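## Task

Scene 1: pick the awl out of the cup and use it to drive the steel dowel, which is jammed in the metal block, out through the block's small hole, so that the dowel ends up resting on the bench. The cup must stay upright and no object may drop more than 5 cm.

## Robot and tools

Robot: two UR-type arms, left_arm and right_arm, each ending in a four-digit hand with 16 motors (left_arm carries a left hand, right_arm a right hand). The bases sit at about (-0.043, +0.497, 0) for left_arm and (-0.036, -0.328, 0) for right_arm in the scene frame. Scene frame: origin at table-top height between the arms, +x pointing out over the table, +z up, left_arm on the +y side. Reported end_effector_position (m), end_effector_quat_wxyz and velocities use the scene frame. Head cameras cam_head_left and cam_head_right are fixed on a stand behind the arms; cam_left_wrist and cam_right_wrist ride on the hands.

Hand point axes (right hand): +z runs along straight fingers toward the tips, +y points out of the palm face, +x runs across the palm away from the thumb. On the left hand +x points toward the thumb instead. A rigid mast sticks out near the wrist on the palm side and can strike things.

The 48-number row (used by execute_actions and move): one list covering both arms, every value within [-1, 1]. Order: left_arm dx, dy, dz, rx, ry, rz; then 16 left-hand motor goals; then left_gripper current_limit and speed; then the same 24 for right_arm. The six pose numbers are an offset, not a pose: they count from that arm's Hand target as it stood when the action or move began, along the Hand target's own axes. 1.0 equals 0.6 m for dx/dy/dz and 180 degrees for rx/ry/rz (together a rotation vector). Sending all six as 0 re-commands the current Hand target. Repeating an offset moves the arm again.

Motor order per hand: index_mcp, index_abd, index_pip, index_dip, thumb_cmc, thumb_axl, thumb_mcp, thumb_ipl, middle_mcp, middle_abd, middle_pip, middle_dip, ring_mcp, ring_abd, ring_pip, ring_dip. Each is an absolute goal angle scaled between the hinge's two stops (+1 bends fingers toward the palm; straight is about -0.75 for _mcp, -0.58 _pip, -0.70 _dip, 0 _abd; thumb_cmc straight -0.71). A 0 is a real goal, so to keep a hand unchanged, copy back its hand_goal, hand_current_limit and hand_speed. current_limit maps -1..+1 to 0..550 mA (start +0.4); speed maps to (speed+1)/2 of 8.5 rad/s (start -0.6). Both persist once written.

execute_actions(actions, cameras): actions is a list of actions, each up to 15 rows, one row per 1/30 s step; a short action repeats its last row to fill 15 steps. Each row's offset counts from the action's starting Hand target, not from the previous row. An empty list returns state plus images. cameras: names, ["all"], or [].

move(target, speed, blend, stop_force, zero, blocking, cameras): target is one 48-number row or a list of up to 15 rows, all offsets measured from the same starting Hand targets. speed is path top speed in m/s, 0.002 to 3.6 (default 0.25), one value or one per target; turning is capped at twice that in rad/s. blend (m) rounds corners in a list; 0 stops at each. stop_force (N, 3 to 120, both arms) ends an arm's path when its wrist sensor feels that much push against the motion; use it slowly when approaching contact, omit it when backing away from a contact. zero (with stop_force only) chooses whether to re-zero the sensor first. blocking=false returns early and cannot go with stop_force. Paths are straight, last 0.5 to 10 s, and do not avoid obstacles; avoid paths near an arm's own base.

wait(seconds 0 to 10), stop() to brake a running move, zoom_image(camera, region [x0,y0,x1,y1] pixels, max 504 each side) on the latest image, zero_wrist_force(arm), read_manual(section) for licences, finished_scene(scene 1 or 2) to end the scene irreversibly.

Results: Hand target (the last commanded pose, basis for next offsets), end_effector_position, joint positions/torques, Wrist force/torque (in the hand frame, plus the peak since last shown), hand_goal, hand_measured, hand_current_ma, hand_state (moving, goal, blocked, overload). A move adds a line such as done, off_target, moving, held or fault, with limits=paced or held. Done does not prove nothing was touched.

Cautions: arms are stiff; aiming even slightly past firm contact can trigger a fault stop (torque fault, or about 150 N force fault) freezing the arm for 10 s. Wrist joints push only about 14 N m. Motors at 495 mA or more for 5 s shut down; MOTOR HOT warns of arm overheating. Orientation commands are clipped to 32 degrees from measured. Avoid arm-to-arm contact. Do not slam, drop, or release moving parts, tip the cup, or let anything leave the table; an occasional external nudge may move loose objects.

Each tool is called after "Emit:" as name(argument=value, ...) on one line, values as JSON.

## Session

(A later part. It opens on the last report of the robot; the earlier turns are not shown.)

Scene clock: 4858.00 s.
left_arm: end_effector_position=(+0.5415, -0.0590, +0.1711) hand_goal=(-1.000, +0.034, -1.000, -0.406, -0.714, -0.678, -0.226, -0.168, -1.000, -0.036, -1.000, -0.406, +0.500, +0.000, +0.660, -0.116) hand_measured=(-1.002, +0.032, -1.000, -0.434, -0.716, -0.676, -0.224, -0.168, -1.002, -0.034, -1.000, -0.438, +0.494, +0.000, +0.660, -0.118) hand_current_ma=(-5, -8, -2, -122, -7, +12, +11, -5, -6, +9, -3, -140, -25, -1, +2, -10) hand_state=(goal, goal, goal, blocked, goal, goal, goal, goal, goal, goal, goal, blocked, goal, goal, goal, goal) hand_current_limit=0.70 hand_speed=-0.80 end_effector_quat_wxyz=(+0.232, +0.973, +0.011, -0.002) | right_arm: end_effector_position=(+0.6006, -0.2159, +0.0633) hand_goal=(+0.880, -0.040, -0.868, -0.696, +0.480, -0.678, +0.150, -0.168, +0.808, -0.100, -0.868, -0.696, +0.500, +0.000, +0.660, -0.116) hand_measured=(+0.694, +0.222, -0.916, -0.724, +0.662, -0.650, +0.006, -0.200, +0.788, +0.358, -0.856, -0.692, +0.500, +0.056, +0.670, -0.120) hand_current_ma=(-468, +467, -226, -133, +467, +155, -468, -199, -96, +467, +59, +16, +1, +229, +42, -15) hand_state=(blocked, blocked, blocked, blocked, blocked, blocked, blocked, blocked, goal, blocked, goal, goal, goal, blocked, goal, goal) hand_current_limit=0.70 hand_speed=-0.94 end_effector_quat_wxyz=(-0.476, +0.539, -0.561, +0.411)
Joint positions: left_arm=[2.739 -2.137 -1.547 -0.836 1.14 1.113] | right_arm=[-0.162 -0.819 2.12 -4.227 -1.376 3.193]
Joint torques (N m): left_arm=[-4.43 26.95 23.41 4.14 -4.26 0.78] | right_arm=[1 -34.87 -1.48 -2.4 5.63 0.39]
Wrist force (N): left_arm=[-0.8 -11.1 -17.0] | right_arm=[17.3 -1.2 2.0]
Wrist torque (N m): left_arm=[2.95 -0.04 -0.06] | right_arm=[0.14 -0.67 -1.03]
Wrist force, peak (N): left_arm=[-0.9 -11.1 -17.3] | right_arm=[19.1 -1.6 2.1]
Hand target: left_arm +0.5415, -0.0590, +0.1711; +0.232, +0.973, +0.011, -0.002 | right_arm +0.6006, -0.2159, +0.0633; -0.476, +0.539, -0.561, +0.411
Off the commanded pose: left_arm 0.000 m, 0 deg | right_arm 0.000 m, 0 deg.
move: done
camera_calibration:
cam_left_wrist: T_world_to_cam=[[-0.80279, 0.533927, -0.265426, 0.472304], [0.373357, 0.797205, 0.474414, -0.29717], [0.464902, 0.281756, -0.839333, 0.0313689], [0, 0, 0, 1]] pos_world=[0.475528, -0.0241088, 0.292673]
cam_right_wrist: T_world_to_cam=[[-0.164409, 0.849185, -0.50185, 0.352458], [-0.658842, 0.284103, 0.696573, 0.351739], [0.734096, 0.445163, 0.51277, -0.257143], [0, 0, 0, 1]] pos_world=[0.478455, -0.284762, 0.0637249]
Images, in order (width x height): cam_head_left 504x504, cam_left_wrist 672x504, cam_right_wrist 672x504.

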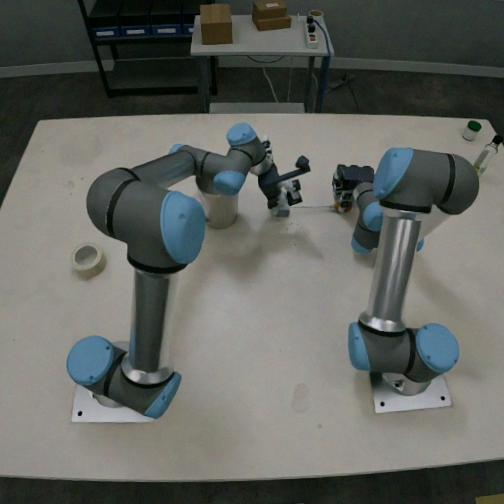

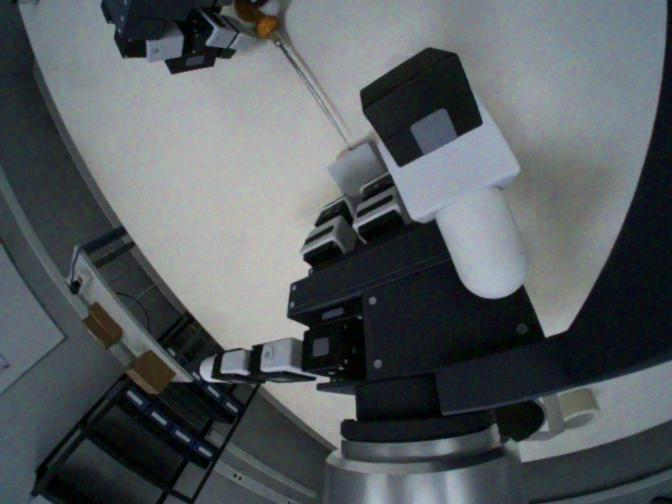

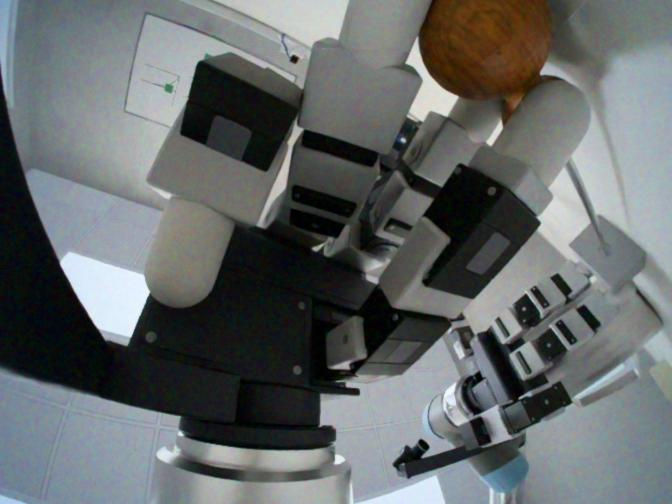

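Emit:
move(target=[0,0,0,0,0,0, -1,0.035,-1,-0.406,-0.714,-0.678,-0.226,-0.168,-1,-0.035,-1,-0.406,0.5,0,0.66,-0.116,0.7,-0.8, 0.0332,-0.0027,-0.0016,0,0,0, 0.88,-0.04,-0.8686,-0.6957,0.48,-0.677,0.15,-0.1676,0.808,-0.1,-0.8686,-0.6957,0.5,0,0.66,-0.116,0.7,-0.94], speed=0.02, cameras=["cam_left_wrist","cam_right_wrist"])

Emit:
zoom_image(camera="cam_left_wrist", region=[230, 0, 410, 180])

Emit:
zoom_image(camera="cam_right_wrist", region=[565, 205, 645, 285])

Scene clock: 4906.20 s.
left_arm: end_effector_position=(+0.5415, -0.0590, +0.1711) hand_goal=(-1.000, +0.034, -1.000, -0.406, -0.714, -0.678, -0.226, -0.168, -1.000, -0.036, -1.000, -0.406, +0.500, +0.000, +0.660, -0.116) hand_measured=(-1.000, +0.032, -1.000, -0.434, -0.716, -0.676, -0.224, -0.168, -1.000, -0.034, -1.000, -0.438, +0.494, +0.000, +0.660, -0.118) hand_current_ma=(-3, -8, -2, -121, -7, +12, +11, -5, -4, +9, -2, -140, -25, -1, +2, -10) hand_state=(goal, goal, goal, blocked, goal, goal, goal, goal, goal, goal, goal, blocked, goal, goal, goal, goal) hand_current_limit=0.70 hand_speed=-0.80 end_effector_quat_wxyz=(+0.232, +0.973, +0.011, -0.002) | right_arm: end_effector_position=(+0.6006, -0.2360, +0.0633) hand_goal=(+0.880, -0.040, -0.868, -0.696, +0.480, -0.678, +0.150, -0.168, +0.808, -0.100, -0.868, -0.696, +0.500, +0.000, +0.660, -0.116) hand_measured=(+0.694, +0.018, -0.916, -0.724, +0.550, -0.656, +0.006, -0.200, +0.796, +0.156, -0.868, -0.694, +0.500, +0.004, +0.660, -0.120) hand_current_ma=(-468, +241, -228, -135, +344, +123, -468, -199, -62, +467, +2, +7, -3, +16, +1, -15) hand_state=(blocked, blocked, blocked, blocked, blocked, blocked, blocked, blocked, goal, blocked, goal, goal, goal, goal, goal, goal) hand_current_limit=0.70 hand_speed=-0.94 end_effector_quat_wxyz=(-0.476, +0.539, -0.561, +0.411)
Joint positions: left_arm=[2.739 -2.137 -1.547 -0.836 1.14 1.113] | right_arm=[-0.21 -0.821 2.129 -4.231 -1.329 3.182]
Joint torques (N m): left_arm=[-4.11 28.3 23.2 4.06 -3.49 0.41] | right_arm=[15.7 -47.37 -6.05 -2.49 -0.86 0.04]
Wrist force (N): left_arm=[-0.6 -5.0 -7.7] | right_arm=[5.2 -1.1 2.8]
Wrist torque (N m): left_arm=[1.35 0.00 -0.05] | right_arm=[0.16 -0.12 -0.48]
Wrist force, peak (N): left_arm=[-0.9 -11.1 -17.4] | right_arm=[17.7 -1.3 2.0]
Hand target: left_arm +0.5415, -0.0590, +0.1711; +0.232, +0.973, +0.011, -0.002 | right_arm +0.6007, -0.2359, +0.0633; -0.476, +0.539, -0.561, +0.411
Off the commanded pose: left_arm 0.000 m, 0 deg | right_arm 0.000 m, 0 deg.
move: done
camera_calibration:
cam_left_wrist: T_world_to_cam=[[-0.80279, 0.533927, -0.265426, 0.472304], [0.373357, 0.797205, 0.474414, -0.29717], [0.464902, 0.281756, -0.839333, 0.0313689], [0, 0, 0, 1]] pos_world=[0.475528, -0.0241088, 0.292673]
cam_right_wrist: T_world_to_cam=[[-0.164413, 0.849149, -0.501911, 0.369471], [-0.658798, 0.284176, 0.696583, 0.35752], [0.734134, 0.445186, 0.512696, -0.248151], [0, 0, 0, 1]] pos_world=[0.478455, -0.304862, 0.063625]
Images, in order (width x height): cam_left_wrist 672x504, cam_right_wrist 672x504.

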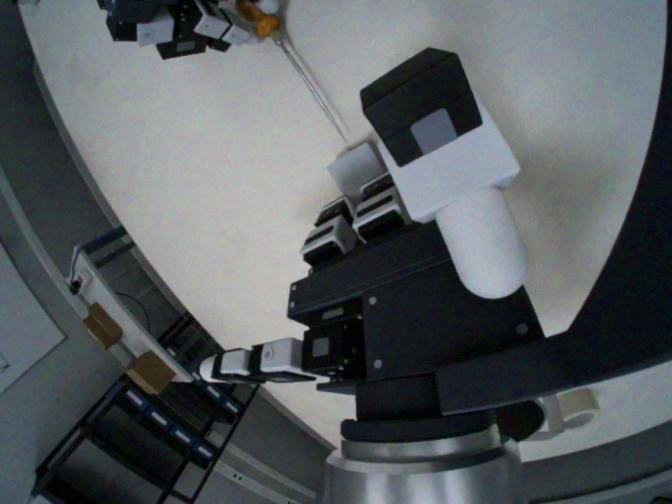

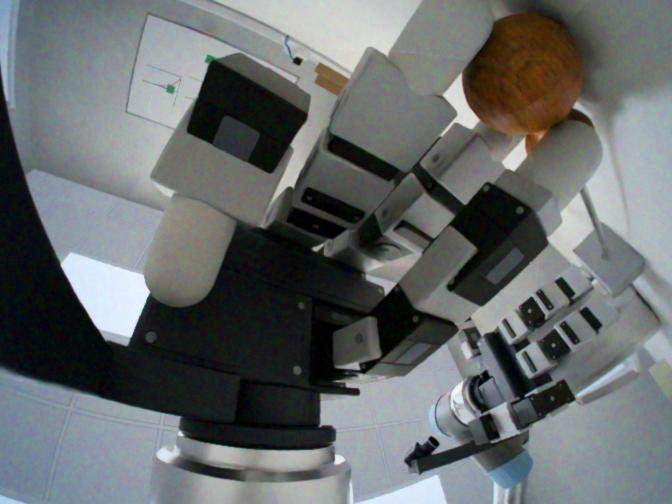

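Scaled by 2.800 from the camera's 672x504 image, which has a finer 960x720 frame.

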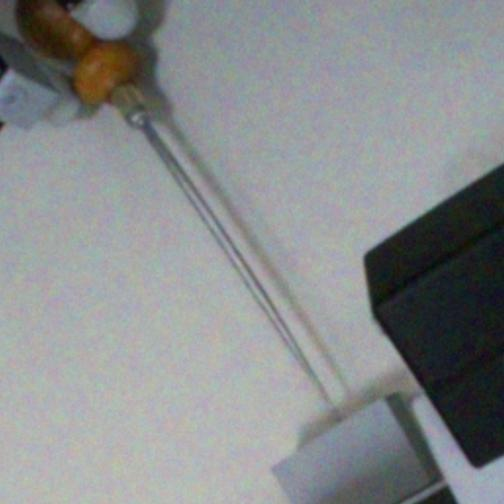

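Scaled by 6.300 from the camera's 672x504 image, which has a finer 960x720 frame.

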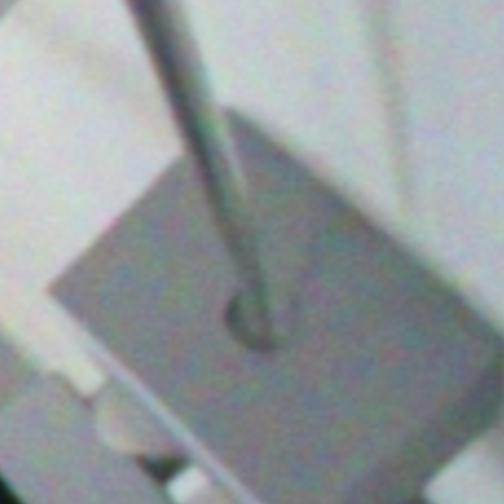

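Emit:
zoom_image(camera="cam_head_left", region=[250, 180, 310, 230])

This scene's latest camera images include none from cam_head_left. They are from: cam_left_wrist, cam_right_wrist. cam_head_left's image comes with the result of a call that names it in "cameras".

Emit:
move(target=[0,0,0,0,0,0, -1,0.035,-1,-0.406,-0.714,-0.678,-0.226,-0.168,-1,-0.035,-1,-0.406,0.5,0,0.66,-0.116,0.7,-0.8, 0,0,0,0,0,0, 0.58,0.02,-0.8686,-0.6957,0.54,-0.677,-0.15,-0.1676,0.808,0.27,-0.8686,-0.6957,0.5,0.1,0.66,-0.116,0.5,-0.93], speed=0.02, cameras=["cam_left_wrist","cam_right_wrist","cam_head_left"])

Emit:
zoom_image(camera="cam_right_wrist", region=[400, 0, 672, 290])

Emit:
zoom_image(camera="cam_head_left", region=[250, 150, 370, 230])

Scene clock: 4919.87 s.
left_arm: end_effector_position=(+0.5415, -0.0590, +0.1711) hand_goal=(-1.000, +0.034, -1.000, -0.406, -0.714, -0.678, -0.226, -0.168, -1.000, -0.036, -1.000, -0.406, +0.500, +0.000, +0.660, -0.116) hand_measured=(-1.000, +0.032, -1.000, -0.408, -0.716, -0.676, -0.224, -0.168, -1.000, -0.034, -1.000, -0.414, +0.494, +0.000, +0.660, -0.118) hand_current_ma=(-1, -8, -1, -11, -7, +12, +11, -5, -1, +6, -1, -32, -25, -1, +2, -10) hand_state=(goal, goal, goal, goal, goal, goal, goal, goal, goal, goal, goal, goal, goal, goal, goal, goal) hand_current_limit=0.70 hand_speed=-0.80 end_effector_quat_wxyz=(+0.232, +0.973, +0.011, -0.002) | right_arm: end_effector_position=(+0.6007, -0.2359, +0.0633) hand_goal=(+0.580, +0.020, -0.868, -0.696, +0.540, -0.678, -0.150, -0.168, +0.808, +0.270, -0.868, -0.696, +0.500, +0.100, +0.660, -0.116) hand_measured=(+0.582, +0.024, -0.870, -0.700, +0.546, -0.676, -0.148, -0.170, +0.798, +0.266, -0.870, -0.696, +0.500, +0.096, +0.660, -0.120) hand_current_ma=(+6, +14, -10, -14, +25, +15, +15, -13, -52, -19, -5, +3, -3, -14, +1, -15) hand_state=(goal, goal, goal, goal, goal, goal, goal, goal, goal, goal, goal, goal, goal, goal, goal, goal) hand_current_limit=0.50 hand_speed=-0.93 end_effector_quat_wxyz=(-0.476, +0.539, -0.561, +0.411)
Joint positions: left_arm=[2.739 -2.137 -1.547 -0.836 1.14 1.113] | right_arm=[-0.21 -0.821 2.129 -4.231 -1.33 3.183]
Joint torques (N m): left_arm=[-3.75 38.78 22.25 3.9 -1.28 -0.11] | right_arm=[2.98 -34.09 -12.68 -0.82 1.24 -0.68]
Wrist force (N): left_arm=[-0.3 -0.8 0.0] | right_arm=[-1.2 0.3 2.2]
Wrist torque (N m): left_arm=[0.10 0.02 -0.02] | right_arm=[0.17 0.10 -0.10]
Wrist force, peak (N): left_arm=[-0.7 -5.0 -8.1] | right_arm=[5.9 -1.4 2.7]
Hand target: left_arm +0.5415, -0.0590, +0.1711; +0.232, +0.973, +0.011, -0.002 | right_arm +0.6007, -0.2359, +0.0633; -0.476, +0.539, -0.561, +0.411
Off the commanded pose: left_arm 0.000 m, 0 deg | right_arm 0.000 m, 0 deg.
move: done
camera_calibration:
cam_left_wrist: T_world_to_cam=[[-0.80279, 0.533927, -0.265426, 0.472278], [0.373357, 0.797205, 0.474414, -0.297122], [0.464902, 0.281756, -0.839333, 0.031285], [0, 0, 0, 1]] pos_world=[0.475528, -0.0241088, 0.292573]
cam_right_wrist: T_world_to_cam=[[-0.164376, 0.849171, -0.501885, 0.369424], [-0.65885, 0.284145, 0.696548, 0.357439], [0.734096, 0.445163, 0.51277, -0.24824], [0, 0, 0, 1]] pos_world=[0.478455, -0.304762, 0.0637249]
Images, in order (width x height): cam_head_left 504x504, cam_left_wrist 672x504, cam_right_wrist 672x504.

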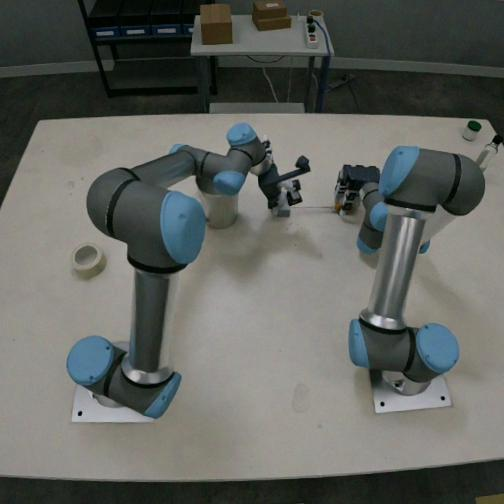

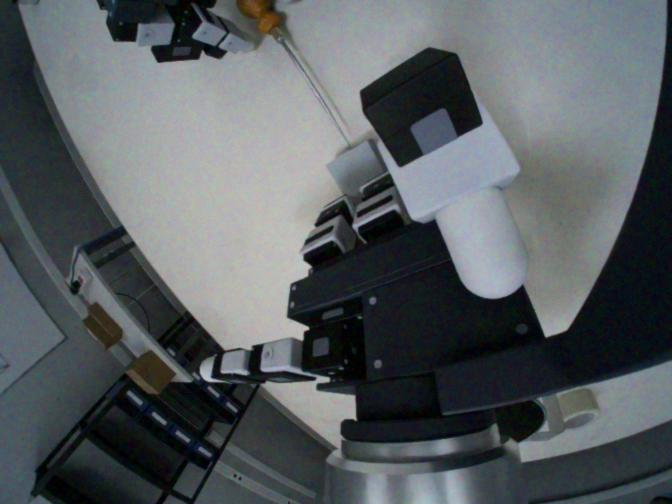

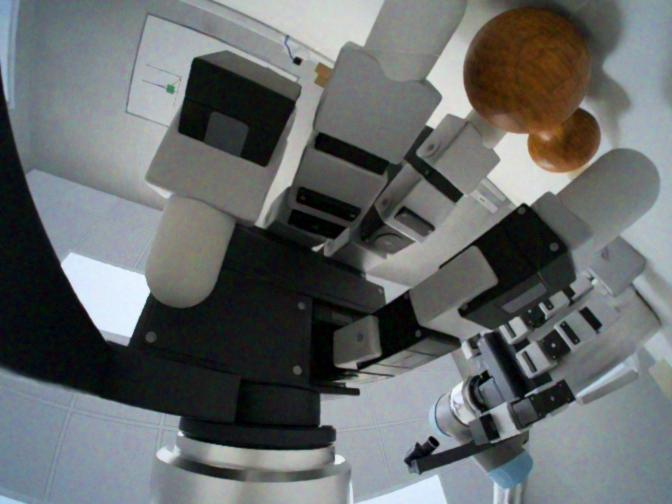

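Scaled by 1.738 from the camera's 672x504 image, which has a finer 960x720 frame.

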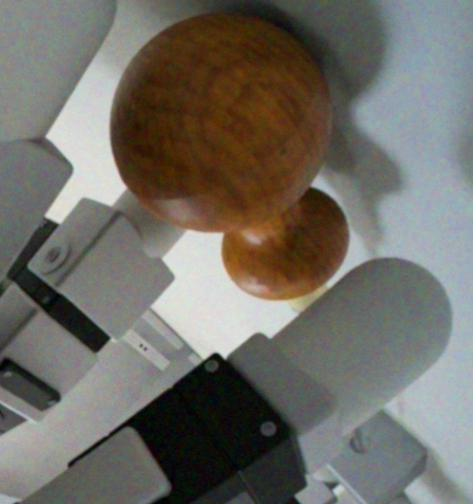

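Scaled by 4.200 from the camera's 504x504 image, which has a finer 720x720 frame.

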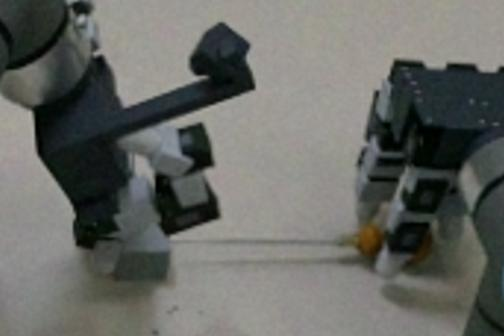

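Emit:
move(target=[0,0,0,0,0,0, -1,0.035,-1,-0.406,-0.714,-0.678,-0.226,-0.168,-1,-0.035,-1,-0.406,0.5,0,0.66,-0.116,0.7,-0.8, -0.0151,-0.1623,-0.0349,0,0,0, 0.54,0.02,-0.8686,-0.6957,0.54,-0.677,-0.2,-0.1676,0.808,0.27,-0.8686,-0.6957,0.5,0.1,0.66,-0.116,0.5,-0.85], speed=0.05, cameras=["cam_left_wrist","cam_right_wrist","cam_head_left"])

Emit:
zoom_image(camera="cam_left_wrist", region=[200, 0, 420, 180])

Emit:
zoom_image(camera="cam_head_left", region=[250, 150, 370, 230])

Scene clock: 4929.70 s.
left_arm: end_effector_position=(+0.5415, -0.0590, +0.1711) hand_goal=(-1.000, +0.034, -1.000, -0.406, -0.714, -0.678, -0.226, -0.168, -1.000, -0.036, -1.000, -0.406, +0.500, +0.000, +0.660, -0.116) hand_measured=(-1.000, +0.032, -1.000, -0.408, -0.716, -0.676, -0.224, -0.168, -1.000, -0.034, -1.000, -0.414, +0.494, +0.000, +0.660, -0.118) hand_current_ma=(-1, -8, -1, -11, -7, +12, +11, -5, -1, +6, -1, -32, -25, -1, +2, -10) hand_state=(goal, goal, goal, goal, goal, goal, goal, goal, goal, goal, goal, goal, goal, goal, goal, goal) hand_current_limit=0.70 hand_speed=-0.80 end_effector_quat_wxyz=(+0.232, +0.973, +0.011, -0.002) | right_arm: end_effector_position=(+0.6008, -0.2360, +0.1634) hand_goal=(+0.540, +0.020, -0.868, -0.696, +0.540, -0.678, -0.200, -0.168, +0.808, +0.270, -0.868, -0.696, +0.500, +0.100, +0.660, -0.116) hand_measured=(+0.542, +0.024, -0.870, -0.700, +0.546, -0.676, -0.196, -0.170, +0.798, +0.266, -0.870, -0.696, +0.500, +0.096, +0.660, -0.120) hand_current_ma=(+8, +14, -9, -14, +24, +14, +18, -13, -52, -18, -5, +3, -3, -14, +1, -15) hand_state=(goal, goal, goal, goal, goal, goal, goal, goal, goal, goal, goal, goal, goal, goal, goal, goal) hand_current_limit=0.50 hand_speed=-0.85 end_effector_quat_wxyz=(-0.476, +0.538, -0.561, +0.411)
Joint positions: left_arm=[2.739 -2.137 -1.547 -0.836 1.14 1.113] | right_arm=[-0.21 -1.08 2.141 -3.984 -1.329 3.183]
Joint torques (N m): left_arm=[-4.27 56.66 23.94 3.86 -1.48 -0.52] | right_arm=[-9.9 -28.5 -11.56 -3.32 2.51 -0.55]
Wrist force (N): left_arm=[-0.3 -0.7 0.1] | right_arm=[-1.5 0.4 2.1]
Wrist torque (N m): left_arm=[0.10 0.01 -0.02] | right_arm=[0.20 0.14 -0.11]
Wrist force, peak (N): left_arm=[-0.5 -0.9 -0.2] | right_arm=[-1.5 0.2 2.4]
Hand target: left_arm +0.5415, -0.0590, +0.1711; +0.232, +0.973, +0.011, -0.002 | right_arm +0.6008, -0.2360, +0.1633; -0.476, +0.539, -0.561, +0.411
Off the commanded pose: left_arm 0.000 m, 0 deg | right_arm 0.000 m, 0 deg.
move: done
camera_calibration:
cam_left_wrist: T_world_to_cam=[[-0.80279, 0.533927, -0.265426, 0.472304], [0.373357, 0.797205, 0.474414, -0.29717], [0.464902, 0.281756, -0.839333, 0.0313689], [0, 0, 0, 1]] pos_world=[0.475528, -0.0241088, 0.292673]
cam_right_wrist: T_world_to_cam=[[-0.164307, 0.849167, -0.501915, 0.419701], [-0.65896, 0.284142, 0.696445, 0.288013], [0.734013, 0.445173, 0.512881, -0.299594], [0, 0, 0, 1]] pos_world=[0.478655, -0.304862, 0.163725]
Images, in order (width x height): cam_head_left 504x504, cam_left_wrist 672x504, cam_right_wrist 672x504.

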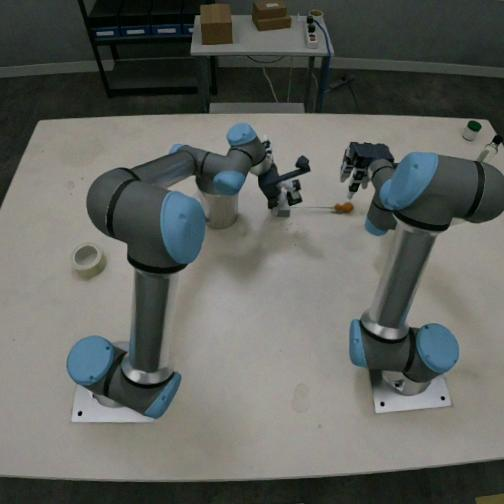

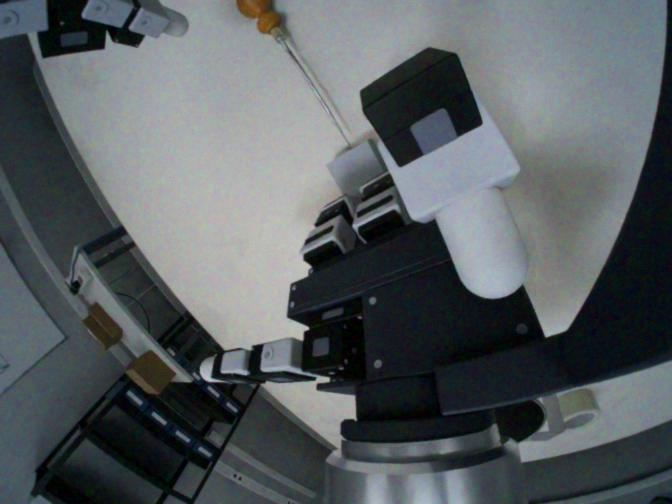

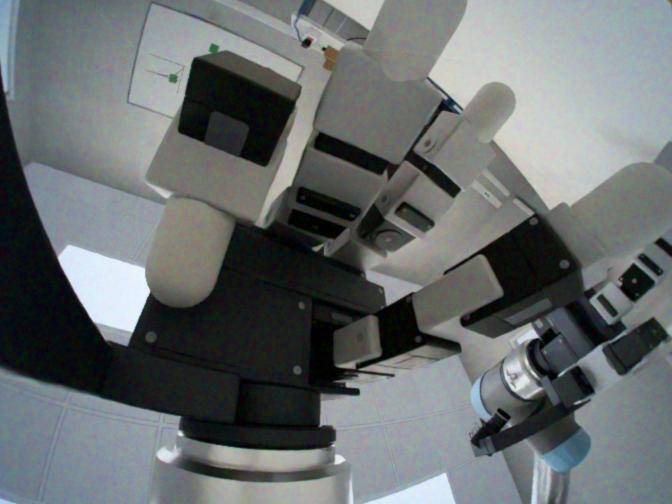

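Scaled by 2.291 from the camera's 672x504 image, which has a finer 960x720 frame.

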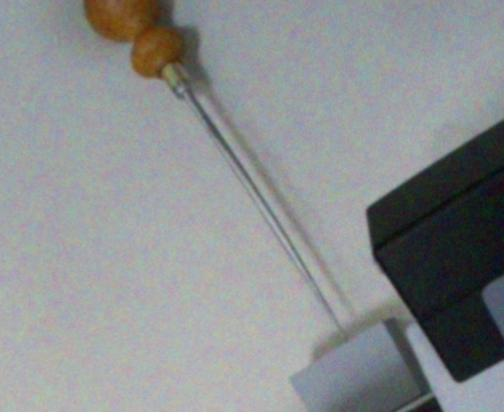

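Scaled by 4.200 from the camera's 504x504 image, which has a finer 720x720 frame.

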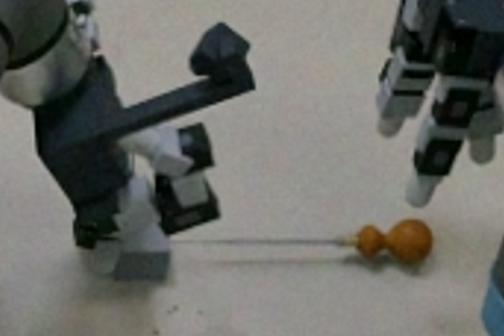

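Emit:
move(target=[[0,0,0,0,0,0, -1,0.035,-1,-0.406,-0.714,-0.678,-0.226,-0.168,-1,-0.035,-1,-0.406,0.5,0,0.66,-0.116,0.7,-0.8, 0.1392,-0.155,-0.1081,-0.2048,-0.1358,-0.2329, 1,0,0.3,-0.696,-0.714,-0.678,-0.226,-0.168,1,0,0.3,-0.696,1,0,0.3,-0.696,0.5,-0.85],[0,0,0,0,0,0, -1,0.035,-1,-0.406,-0.714,-0.678,-0.226,-0.168,-1,-0.035,-1,-0.406,0.5,0,0.66,-0.116,0.7,-0.8, 0.2705,0.0762,-0.1263,-0.4096,-0.2716,-0.4657, 1,0,0.3,-0.696,-0.714,-0.678,-0.226,-0.168,1,0,0.3,-0.696,1,0,0.3,-0.696,0.5,-0.85]], speed=0.14, blend=0.05, cameras=["all"])

Emit:
zoom_image(camera="cam_head_left", region=[250, 130, 430, 250])

Emit:
zoom_image(camera="cam_head_right", region=[250, 130, 430, 250])

Scene clock: 5026.47 s.
left_arm: end_effector_position=(+0.5415, -0.0590, +0.1711) hand_goal=(-1.000, +0.034, -1.000, -0.406, -0.714, -0.678, -0.226, -0.168, -1.000, -0.036, -1.000, -0.406, +0.500, +0.000, +0.660, -0.116) hand_measured=(-1.000, +0.032, -1.000, -0.408, -0.716, -0.676, -0.224, -0.168, -1.000, -0.034, -1.000, -0.414, +0.494, +0.000, +0.660, -0.118) hand_current_ma=(-1, -8, -1, -11, -7, +12, +11, -5, -1, +6, -1, -32, -25, -1, +2, -10) hand_state=(goal, goal, goal, goal, goal, goal, goal, goal, goal, goal, goal, goal, goal, goal, goal, goal) hand_current_limit=0.70 hand_speed=-0.80 end_effector_quat_wxyz=(+0.232, +0.973, +0.011, -0.002) | right_arm: end_effector_position=(+0.5222, -0.3975, +0.1198) hand_goal=(+1.000, +0.000, +0.300, -0.696, -0.714, -0.678, -0.226, -0.168, +1.000, +0.000, +0.300, -0.696, +1.000, +0.000, +0.300, -0.696) hand_measured=(+0.986, +0.002, +0.298, -0.698, -0.714, -0.676, -0.224, -0.170, +0.982, +0.002, +0.284, -0.698, +0.938, -0.030, +0.290, -0.698) hand_current_ma=(-68, +8, -9, -13, +3, +14, +12, -7, -90, +10, -77, -6, -320, -125, -47, -4) hand_state=(goal, goal, goal, goal, goal, goal, goal, goal, goal, goal, goal, goal, blocked, blocked, goal, goal) hand_current_limit=0.50 hand_speed=-0.85 end_effector_quat_wxyz=(+0.104, +0.995, +0.001, +0.000)
Joint positions: left_arm=[2.739 -2.137 -1.547 -0.836 1.14 1.113] | right_arm=[-0.141 -1.199 1.839 -2.237 -1.777 1.441]
Joint torques (N m): left_arm=[-5.03 56.05 24.07 3.93 -1.09 -1.03] | right_arm=[-10.31 -44.41 -27.53 -1.38 0.28 1.4]
Wrist force (N): left_arm=[-0.3 -0.7 0.0] | right_arm=[0.0 -0.8 0.7]
Wrist torque (N m): left_arm=[0.10 0.01 -0.03] | right_arm=[-0.13 -0.03 -0.03]
Wrist force, peak (N): left_arm=[-0.5 -1.1 -0.1] | right_arm=[-1.9 0.7 2.5]
Hand target: left_arm +0.5415, -0.0590, +0.1711; +0.232, +0.973, +0.011, -0.002 | right_arm +0.5222, -0.3976, +0.1199; +0.104, +0.995, +0.001, +0.000
Off the commanded pose: left_arm 0.000 m, 0 deg | right_arm 0.000 m, 0 deg.
move: done
camera_calibration:
cam_left_wrist: T_world_to_cam=[[-0.80279, 0.533927, -0.265426, 0.472304], [0.373357, 0.797205, 0.474414, -0.29717], [0.464902, 0.281756, -0.839333, 0.0313689], [0, 0, 0, 1]] pos_world=[0.475528, -0.0241088, 0.292673]
cam_right_wrist: T_world_to_cam=[[-0.803626, -0.579748, 0.13445, 0.211704], [-0.36822, 0.661845, 0.652974, 0.315946], [-0.467546, 0.47524, -0.745351, 0.642502], [0, 0, 0, 1]] pos_world=[0.586868, -0.391715, 0.244121]

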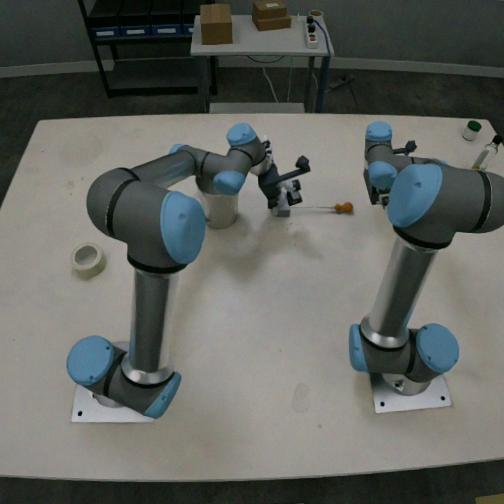

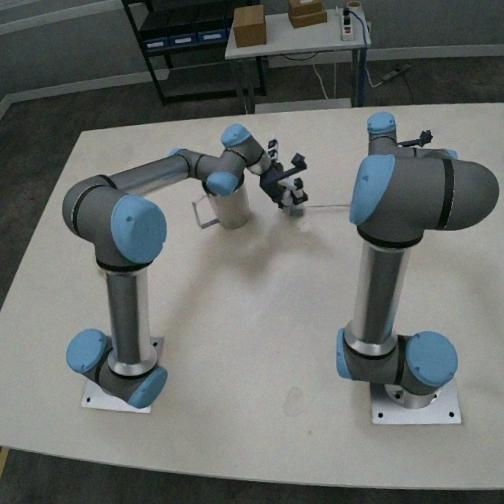

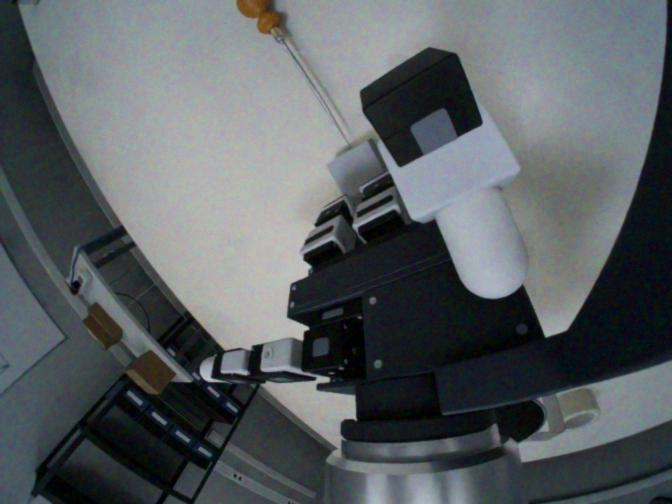

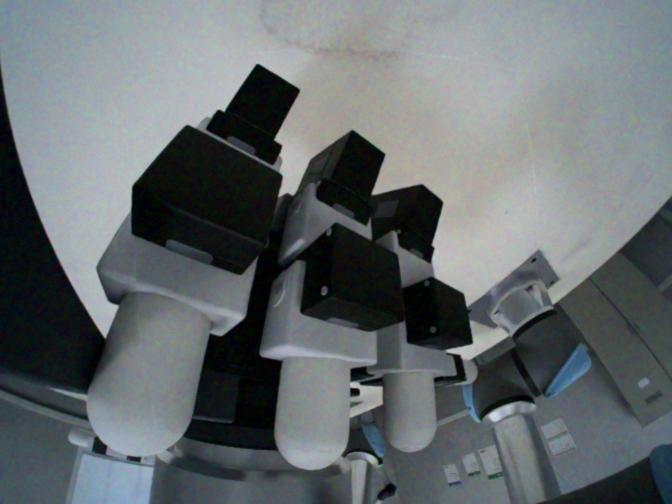

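Scaled by 2.800 from the camera's 504x504 image, which has a finer 720x720 frame.

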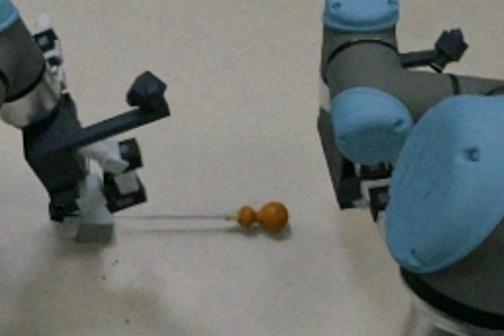

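Scaled by 2.800 from the camera's 504x504 image, which has a finer 720x720 frame.

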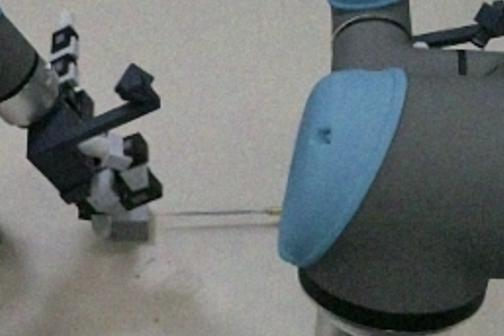

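Emit:
move(target=[0,0,0,0,0,0, -1,0.035,-1,-0.406,-0.714,-0.678,-0.226,-0.168,-1,-0.035,-1,-0.406,0.5,0,0.66,-0.116,0.7,-0.8, 0,-0.0277,0.1304,0,0,0, 1,0,0.3,-0.696,-0.714,-0.678,-0.226,-0.168,1,0,0.3,-0.696,0.93,-0.03,0.29,-0.696,0.5,-0.85], speed=0.04, stop_force=5, cameras=["cam_left_wrist","cam_head_left","cam_head_right"])

Emit:
zoom_image(camera="cam_head_left", region=[250, 130, 430, 250])

Emit:
zoom_image(camera="cam_left_wrist", region=[100, 0, 400, 180])

Scene clock: 5036.37 s.
left_arm: end_effector_position=(+0.5415, -0.0590, +0.1711) hand_goal=(-1.000, +0.034, -1.000, -0.406, -0.714, -0.678, -0.226, -0.168, -1.000, -0.036, -1.000, -0.406, +0.500, +0.000, +0.660, -0.116) hand_measured=(-1.000, +0.032, -1.000, -0.408, -0.716, -0.676, -0.224, -0.168, -1.000, -0.034, -1.000, -0.414, +0.494, +0.000, +0.660, -0.118) hand_current_ma=(-1, -8, -1, -11, -7, +12, +11, -5, -1, +6, -1, -32, -25, -1, +2, -10) hand_state=(goal, goal, goal, goal, goal, goal, goal, goal, goal, goal, goal, goal, goal, goal, goal, goal) hand_current_limit=0.70 hand_speed=-0.80 end_effector_quat_wxyz=(+0.232, +0.973, +0.011, -0.002) | right_arm: end_effector_position=(+0.5222, -0.3975, +0.0399) hand_goal=(+1.000, +0.000, +0.300, -0.696, -0.714, -0.678, -0.226, -0.168, +1.000, +0.000, +0.300, -0.696, +0.930, -0.030, +0.290, -0.696) hand_measured=(+0.986, +0.002, +0.298, -0.698, -0.714, -0.676, -0.224, -0.170, +0.982, +0.002, +0.284, -0.698, +0.928, -0.036, +0.290, -0.698) hand_current_ma=(-66, +8, -9, -13, +3, +14, +12, -6, -90, +10, -77, -6, -5, -26, -3, -4) hand_state=(goal, goal, goal, goal, goal, goal, goal, goal, goal, goal, goal, goal, goal, goal, goal, goal) hand_current_limit=0.50 hand_speed=-0.85 end_effector_quat_wxyz=(+0.104, +0.995, +0.001, +0.000)
Joint positions: left_arm=[2.739 -2.137 -1.547 -0.836 1.14 1.113] | right_arm=[-0.141 -1.067 1.901 -2.43 -1.777 1.442]
Joint torques (N m): left_arm=[-6.45 56.3 23.16 4.05 -0.84 -1.06] | right_arm=[11.64 -50.7 -22.76 -3.59 -0.38 1.6]
Wrist force (N): left_arm=[-0.4 -0.9 -0.1] | right_arm=[-0.1 -0.7 0.5]
Wrist torque (N m): left_arm=[0.07 0.01 -0.03] | right_arm=[-0.08 0.00 -0.06]
Wrist force, peak (N): left_arm=[-0.5 -1.0 -0.2] | right_arm=[-0.1 -0.9 1.0]
Hand target: left_arm +0.5415, -0.0590, +0.1711; +0.232, +0.973, +0.011, -0.002 | right_arm +0.5222, -0.3975, +0.0399; +0.104, +0.995, +0.001, +0.000
Off the commanded pose: left_arm 0.000 m, 0 deg | right_arm 0.000 m, 0 deg.
move: done
camera_calibration:
cam_left_wrist: T_world_to_cam=[[-0.80279, 0.533927, -0.265426, 0.472304], [0.373357, 0.797205, 0.474414, -0.29717], [0.464902, 0.281756, -0.839333, 0.0313689], [0, 0, 0, 1]] pos_world=[0.475528, -0.0241088, 0.292673]
Images, in order (width x height): cam_head_left 504x504, cam_head_right 504x504, cam_left_wrist 672x504.

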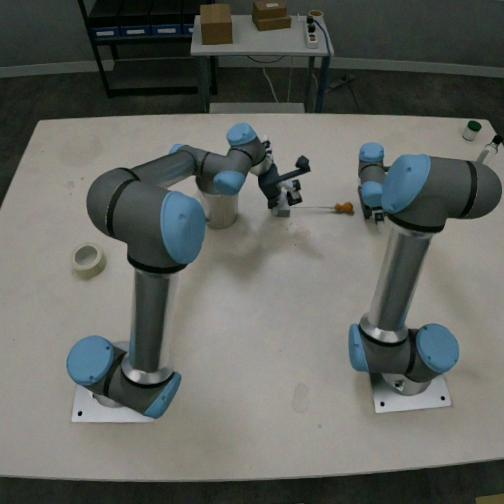

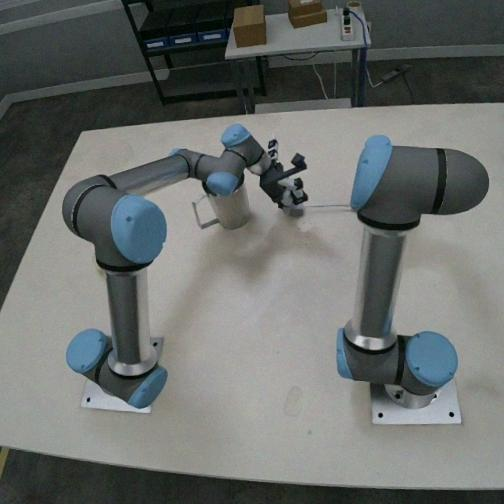

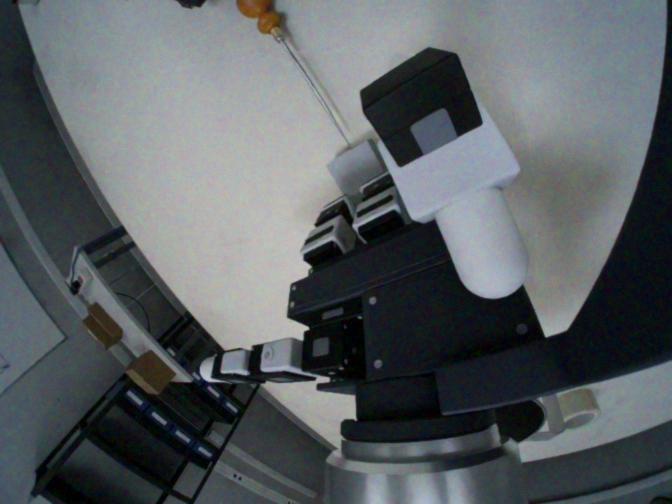

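Scaled by 2.800 from the camera's 504x504 image, which has a finer 720x720 frame.

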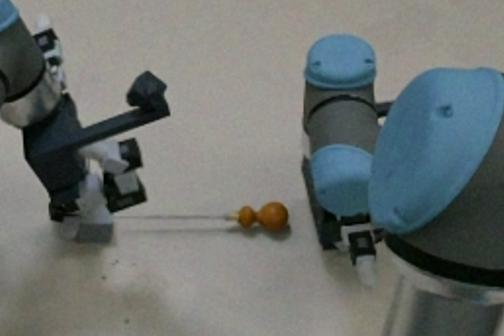

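Scaled by 1.680 from the camera's 672x504 image, which has a finer 960x720 frame.

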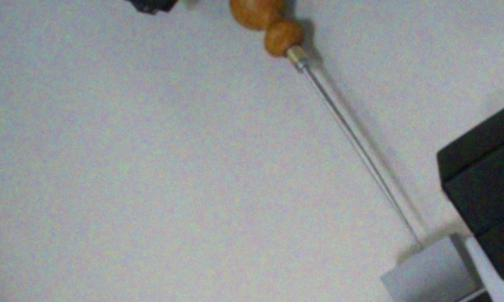

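Emit:
move(target=[0,0,0,0,0,0, -1,0.035,-1,-0.406,-0.714,-0.678,-0.226,-0.168,-1,-0.035,-1,-0.406,0.5,0,0.66,-0.116,0.7,-0.8, 0,-0.0391,-0.0083,0,0,0, 1,0,0.3,-0.696,-0.714,-0.678,-0.226,-0.168,1,0,0.3,-0.696,0.93,-0.03,0.29,-0.696,0.5,-0.85], speed=0.015, stop_force=8, cameras=["cam_left_wrist","cam_head_left"])

Emit:
zoom_image(camera="cam_head_left", region=[250, 150, 400, 250])

Emit:
zoom_image(camera="cam_left_wrist", region=[100, 0, 400, 180])

Scene clock: 5046.27 s.
left_arm: end_effector_position=(+0.5415, -0.0590, +0.1711) hand_goal=(-1.000, +0.034, -1.000, -0.406, -0.714, -0.678, -0.226, -0.168, -1.000, -0.036, -1.000, -0.406, +0.500, +0.000, +0.660, -0.116) hand_measured=(-1.000, +0.032, -1.000, -0.408, -0.716, -0.676, -0.224, -0.168, -1.000, -0.034, -1.000, -0.414, +0.494, +0.000, +0.660, -0.118) hand_current_ma=(-1, -8, -1, -11, -7, +12, +11, -5, -1, +6, -1, -32, -25, -1, +2, -10) hand_state=(goal, goal, goal, goal, goal, goal, goal, goal, goal, goal, goal, goal, goal, goal, goal, goal) hand_current_limit=0.70 hand_speed=-0.80 end_effector_quat_wxyz=(+0.232, +0.973, +0.011, -0.002) | right_arm: end_effector_position=(+0.5222, -0.3735, +0.0399) hand_goal=(+1.000, +0.000, +0.300, -0.696, -0.714, -0.678, -0.226, -0.168, +1.000, +0.000, +0.300, -0.696, +0.930, -0.030, +0.290, -0.696) hand_measured=(+0.986, +0.002, +0.298, -0.698, -0.714, -0.676, -0.224, -0.170, +0.982, +0.002, +0.284, -0.698, +0.928, -0.036, +0.290, -0.698) hand_current_ma=(-66, +8, -9, -13, +2, +14, +12, -6, -90, +10, -77, -6, -5, -26, -3, -4) hand_state=(goal, goal, goal, goal, goal, goal, goal, goal, goal, goal, goal, goal, goal, goal, goal, goal) hand_current_limit=0.50 hand_speed=-0.85 end_effector_quat_wxyz=(+0.104, +0.995, +0.001, +0.000)
Joint positions: left_arm=[2.739 -2.137 -1.547 -0.836 1.14 1.113] | right_arm=[-0.099 -1.064 1.891 -2.415 -1.778 1.484]
Joint torques (N m): left_arm=[-5.03 53.78 24.48 4.08 -0.95 -0.93] | right_arm=[-10.89 -40.54 -12.5 -3.5 -2.21 -2.49]
Wrist force (N): left_arm=[-0.5 -0.7 -0.1] | right_arm=[-0.1 -0.4 0.6]
Wrist torque (N m): left_arm=[0.11 0.03 -0.05] | right_arm=[-0.05 -0.01 -0.04]
Wrist force, peak (N): left_arm=[-0.4 -1.0 -0.2] | right_arm=[-0.2 -0.8 0.8]
Hand target: left_arm +0.5415, -0.0590, +0.1711; +0.232, +0.973, +0.011, -0.002 | right_arm +0.5222, -0.3735, +0.0399; +0.104, +0.995, +0.001, +0.000
Off the commanded pose: left_arm 0.000 m, 0 deg | right_arm 0.000 m, 0 deg.
move: done
camera_calibration:
cam_left_wrist: T_world_to_cam=[[-0.80279, 0.533927, -0.265426, 0.472304], [0.373357, 0.797205, 0.474414, -0.29717], [0.464902, 0.281756, -0.839333, 0.0313689], [0, 0, 0, 1]] pos_world=[0.475528, -0.0241088, 0.292673]
Images, in order (width x height): cam_head_left 504x504, cam_left_wrist 672x504.

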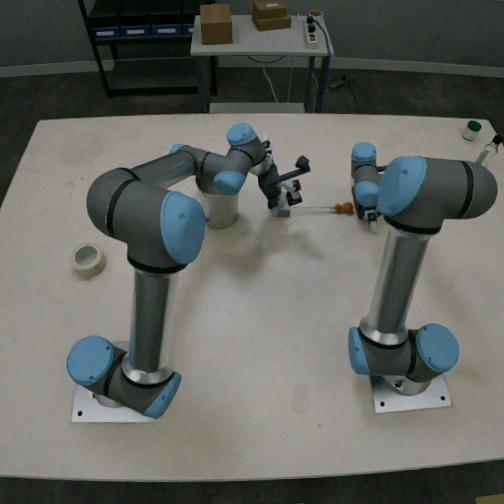

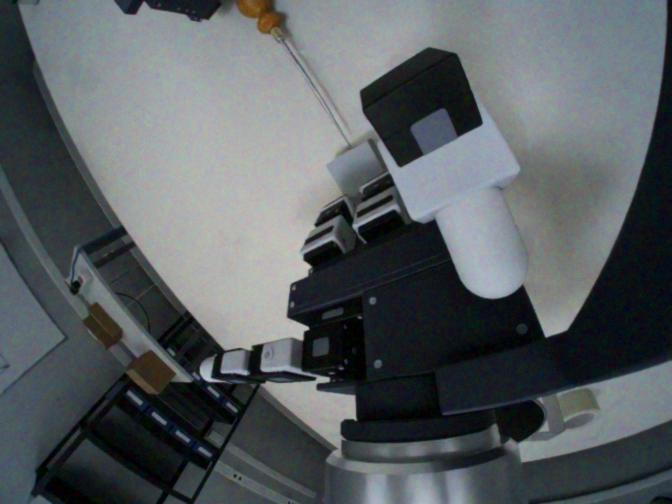

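Scaled by 3.360 from the camera's 504x504 image, which has a finer 720x720 frame.

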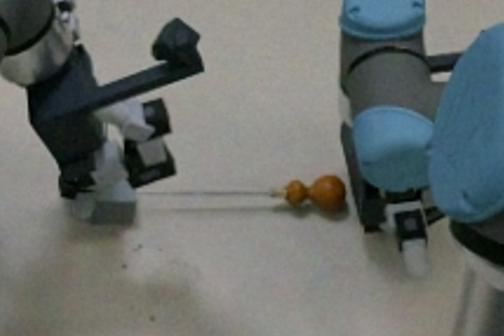

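Scaled by 1.680 from the camera's 672x504 image, which has a finer 960x720 frame.

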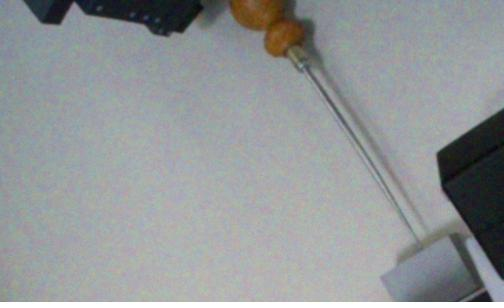

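Emit:
move(target=[0,0,0,0,0,0, -1,0.035,-1,-0.406,-0.714,-0.678,-0.226,-0.168,-1,-0.035,-1,-0.406,0.5,0,0.66,-0.116,0.7,-0.8, 0,-0.0326,-0.0069,0,0,0, 1,0,0.3,-0.696,-0.714,-0.678,-0.226,-0.168,1,0,0.3,-0.696,0.93,-0.03,0.29,-0.696,0.5,-0.85], speed=0.012, stop_force=5, cameras=["cam_left_wrist","cam_head_left"])

Emit:
zoom_image(camera="cam_head_left", region=[250, 150, 400, 250])

Emit:
zoom_image(camera="cam_left_wrist", region=[100, 0, 400, 180])

Scene clock: 5054.33 s.
left_arm: end_effector_position=(+0.5415, -0.0590, +0.1711) hand_goal=(-1.000, +0.034, -1.000, -0.406, -0.714, -0.678, -0.226, -0.168, -1.000, -0.036, -1.000, -0.406, +0.500, +0.000, +0.660, -0.116) hand_measured=(-1.000, +0.032, -1.000, -0.410, -0.716, -0.676, -0.224, -0.168, -1.000, -0.034, -1.000, -0.422, +0.494, +0.000, +0.660, -0.118) hand_current_ma=(-1, -8, -1, -14, -7, +12, +11, -5, -3, +7, -1, -65, -25, -1, +2, -10) hand_state=(goal, goal, goal, goal, goal, goal, goal, goal, goal, goal, goal, goal, goal, goal, goal, goal) hand_current_limit=0.70 hand_speed=-0.80 end_effector_quat_wxyz=(+0.232, +0.973, +0.011, -0.002) | right_arm: end_effector_position=(+0.5221, -0.3639, +0.0399) hand_goal=(+1.000, +0.000, +0.300, -0.696, -0.714, -0.678, -0.226, -0.168, +1.000, +0.000, +0.300, -0.696, +0.930, -0.030, +0.290, -0.696) hand_measured=(+0.986, +0.002, +0.298, -0.698, -0.714, -0.676, -0.224, -0.170, +0.982, +0.002, +0.284, -0.698, +0.928, -0.036, +0.290, -0.698) hand_current_ma=(-66, +8, -9, -13, +2, +14, +12, -6, -90, +10, -77, -6, -5, -26, -3, -4) hand_state=(goal, goal, goal, goal, goal, goal, goal, goal, goal, goal, goal, goal, goal, goal, goal, goal) hand_current_limit=0.50 hand_speed=-0.85 end_effector_quat_wxyz=(+0.104, +0.995, +0.001, +0.000)
Joint positions: left_arm=[2.739 -2.137 -1.547 -0.836 1.14 1.113] | right_arm=[-0.082 -1.062 1.886 -2.409 -1.778 1.502]
Joint torques (N m): left_arm=[-5.91 55.61 23.96 3.98 -1.08 -0.9] | right_arm=[-9.69 -49.84 -7.82 -3.54 1.81 -2.52]
Wrist force (N): left_arm=[-0.5 -2.5 -3.0] | right_arm=[0.3 1.1 0.5]
Wrist torque (N m): left_arm=[0.64 -0.05 -0.02] | right_arm=[-0.07 -0.03 0.06]
Wrist force, peak (N): left_arm=[-0.6 -4.8 -4.9] | right_arm=[0.4 6.4 1.4]
Hand target: left_arm +0.5415, -0.0590, +0.1711; +0.232, +0.973, +0.011, -0.002 | right_arm +0.5221, -0.3639, +0.0399; +0.104, +0.995, +0.001, +0.000 (not the last commanded pose)
Off the commanded pose: left_arm 0.000 m, 0 deg | right_arm 0.010 m, 0 deg.
move: contact (right_arm)
camera_calibration:
cam_left_wrist: T_world_to_cam=[[-0.80279, 0.533927, -0.265426, 0.472304], [0.373357, 0.797205, 0.474414, -0.29717], [0.464902, 0.281756, -0.839333, 0.0313689], [0, 0, 0, 1]] pos_world=[0.475528, -0.0241088, 0.292673]
Images, in order (width x height): cam_head_left 504x504, cam_left_wrist 672x504.

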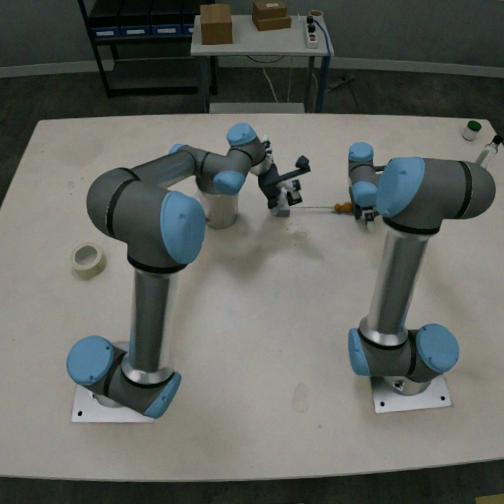

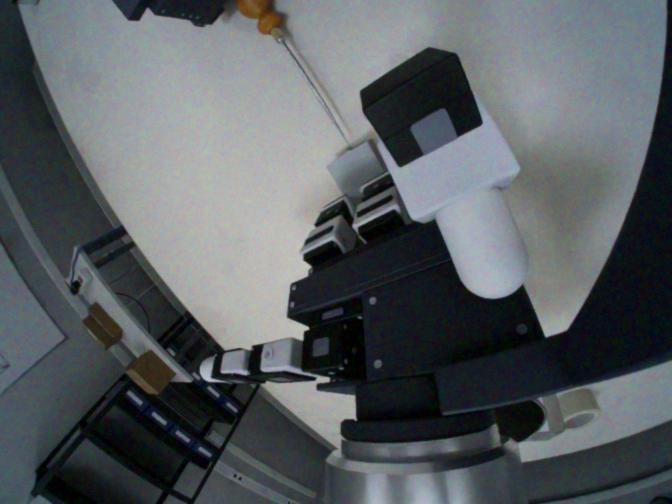

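Scaled by 3.360 from the camera's 504x504 image, which has a finer 720x720 frame.

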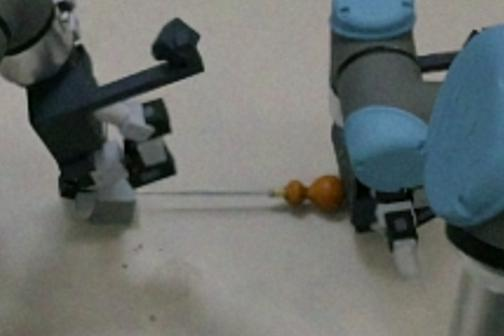

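Scaled by 1.680 from the camera's 672x504 image, which has a finer 960x720 frame.

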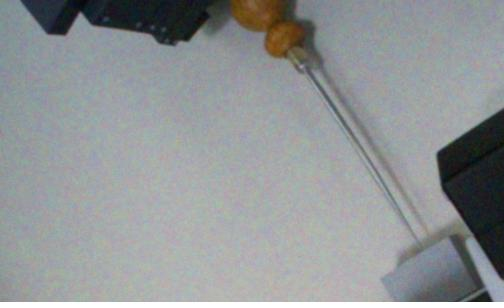

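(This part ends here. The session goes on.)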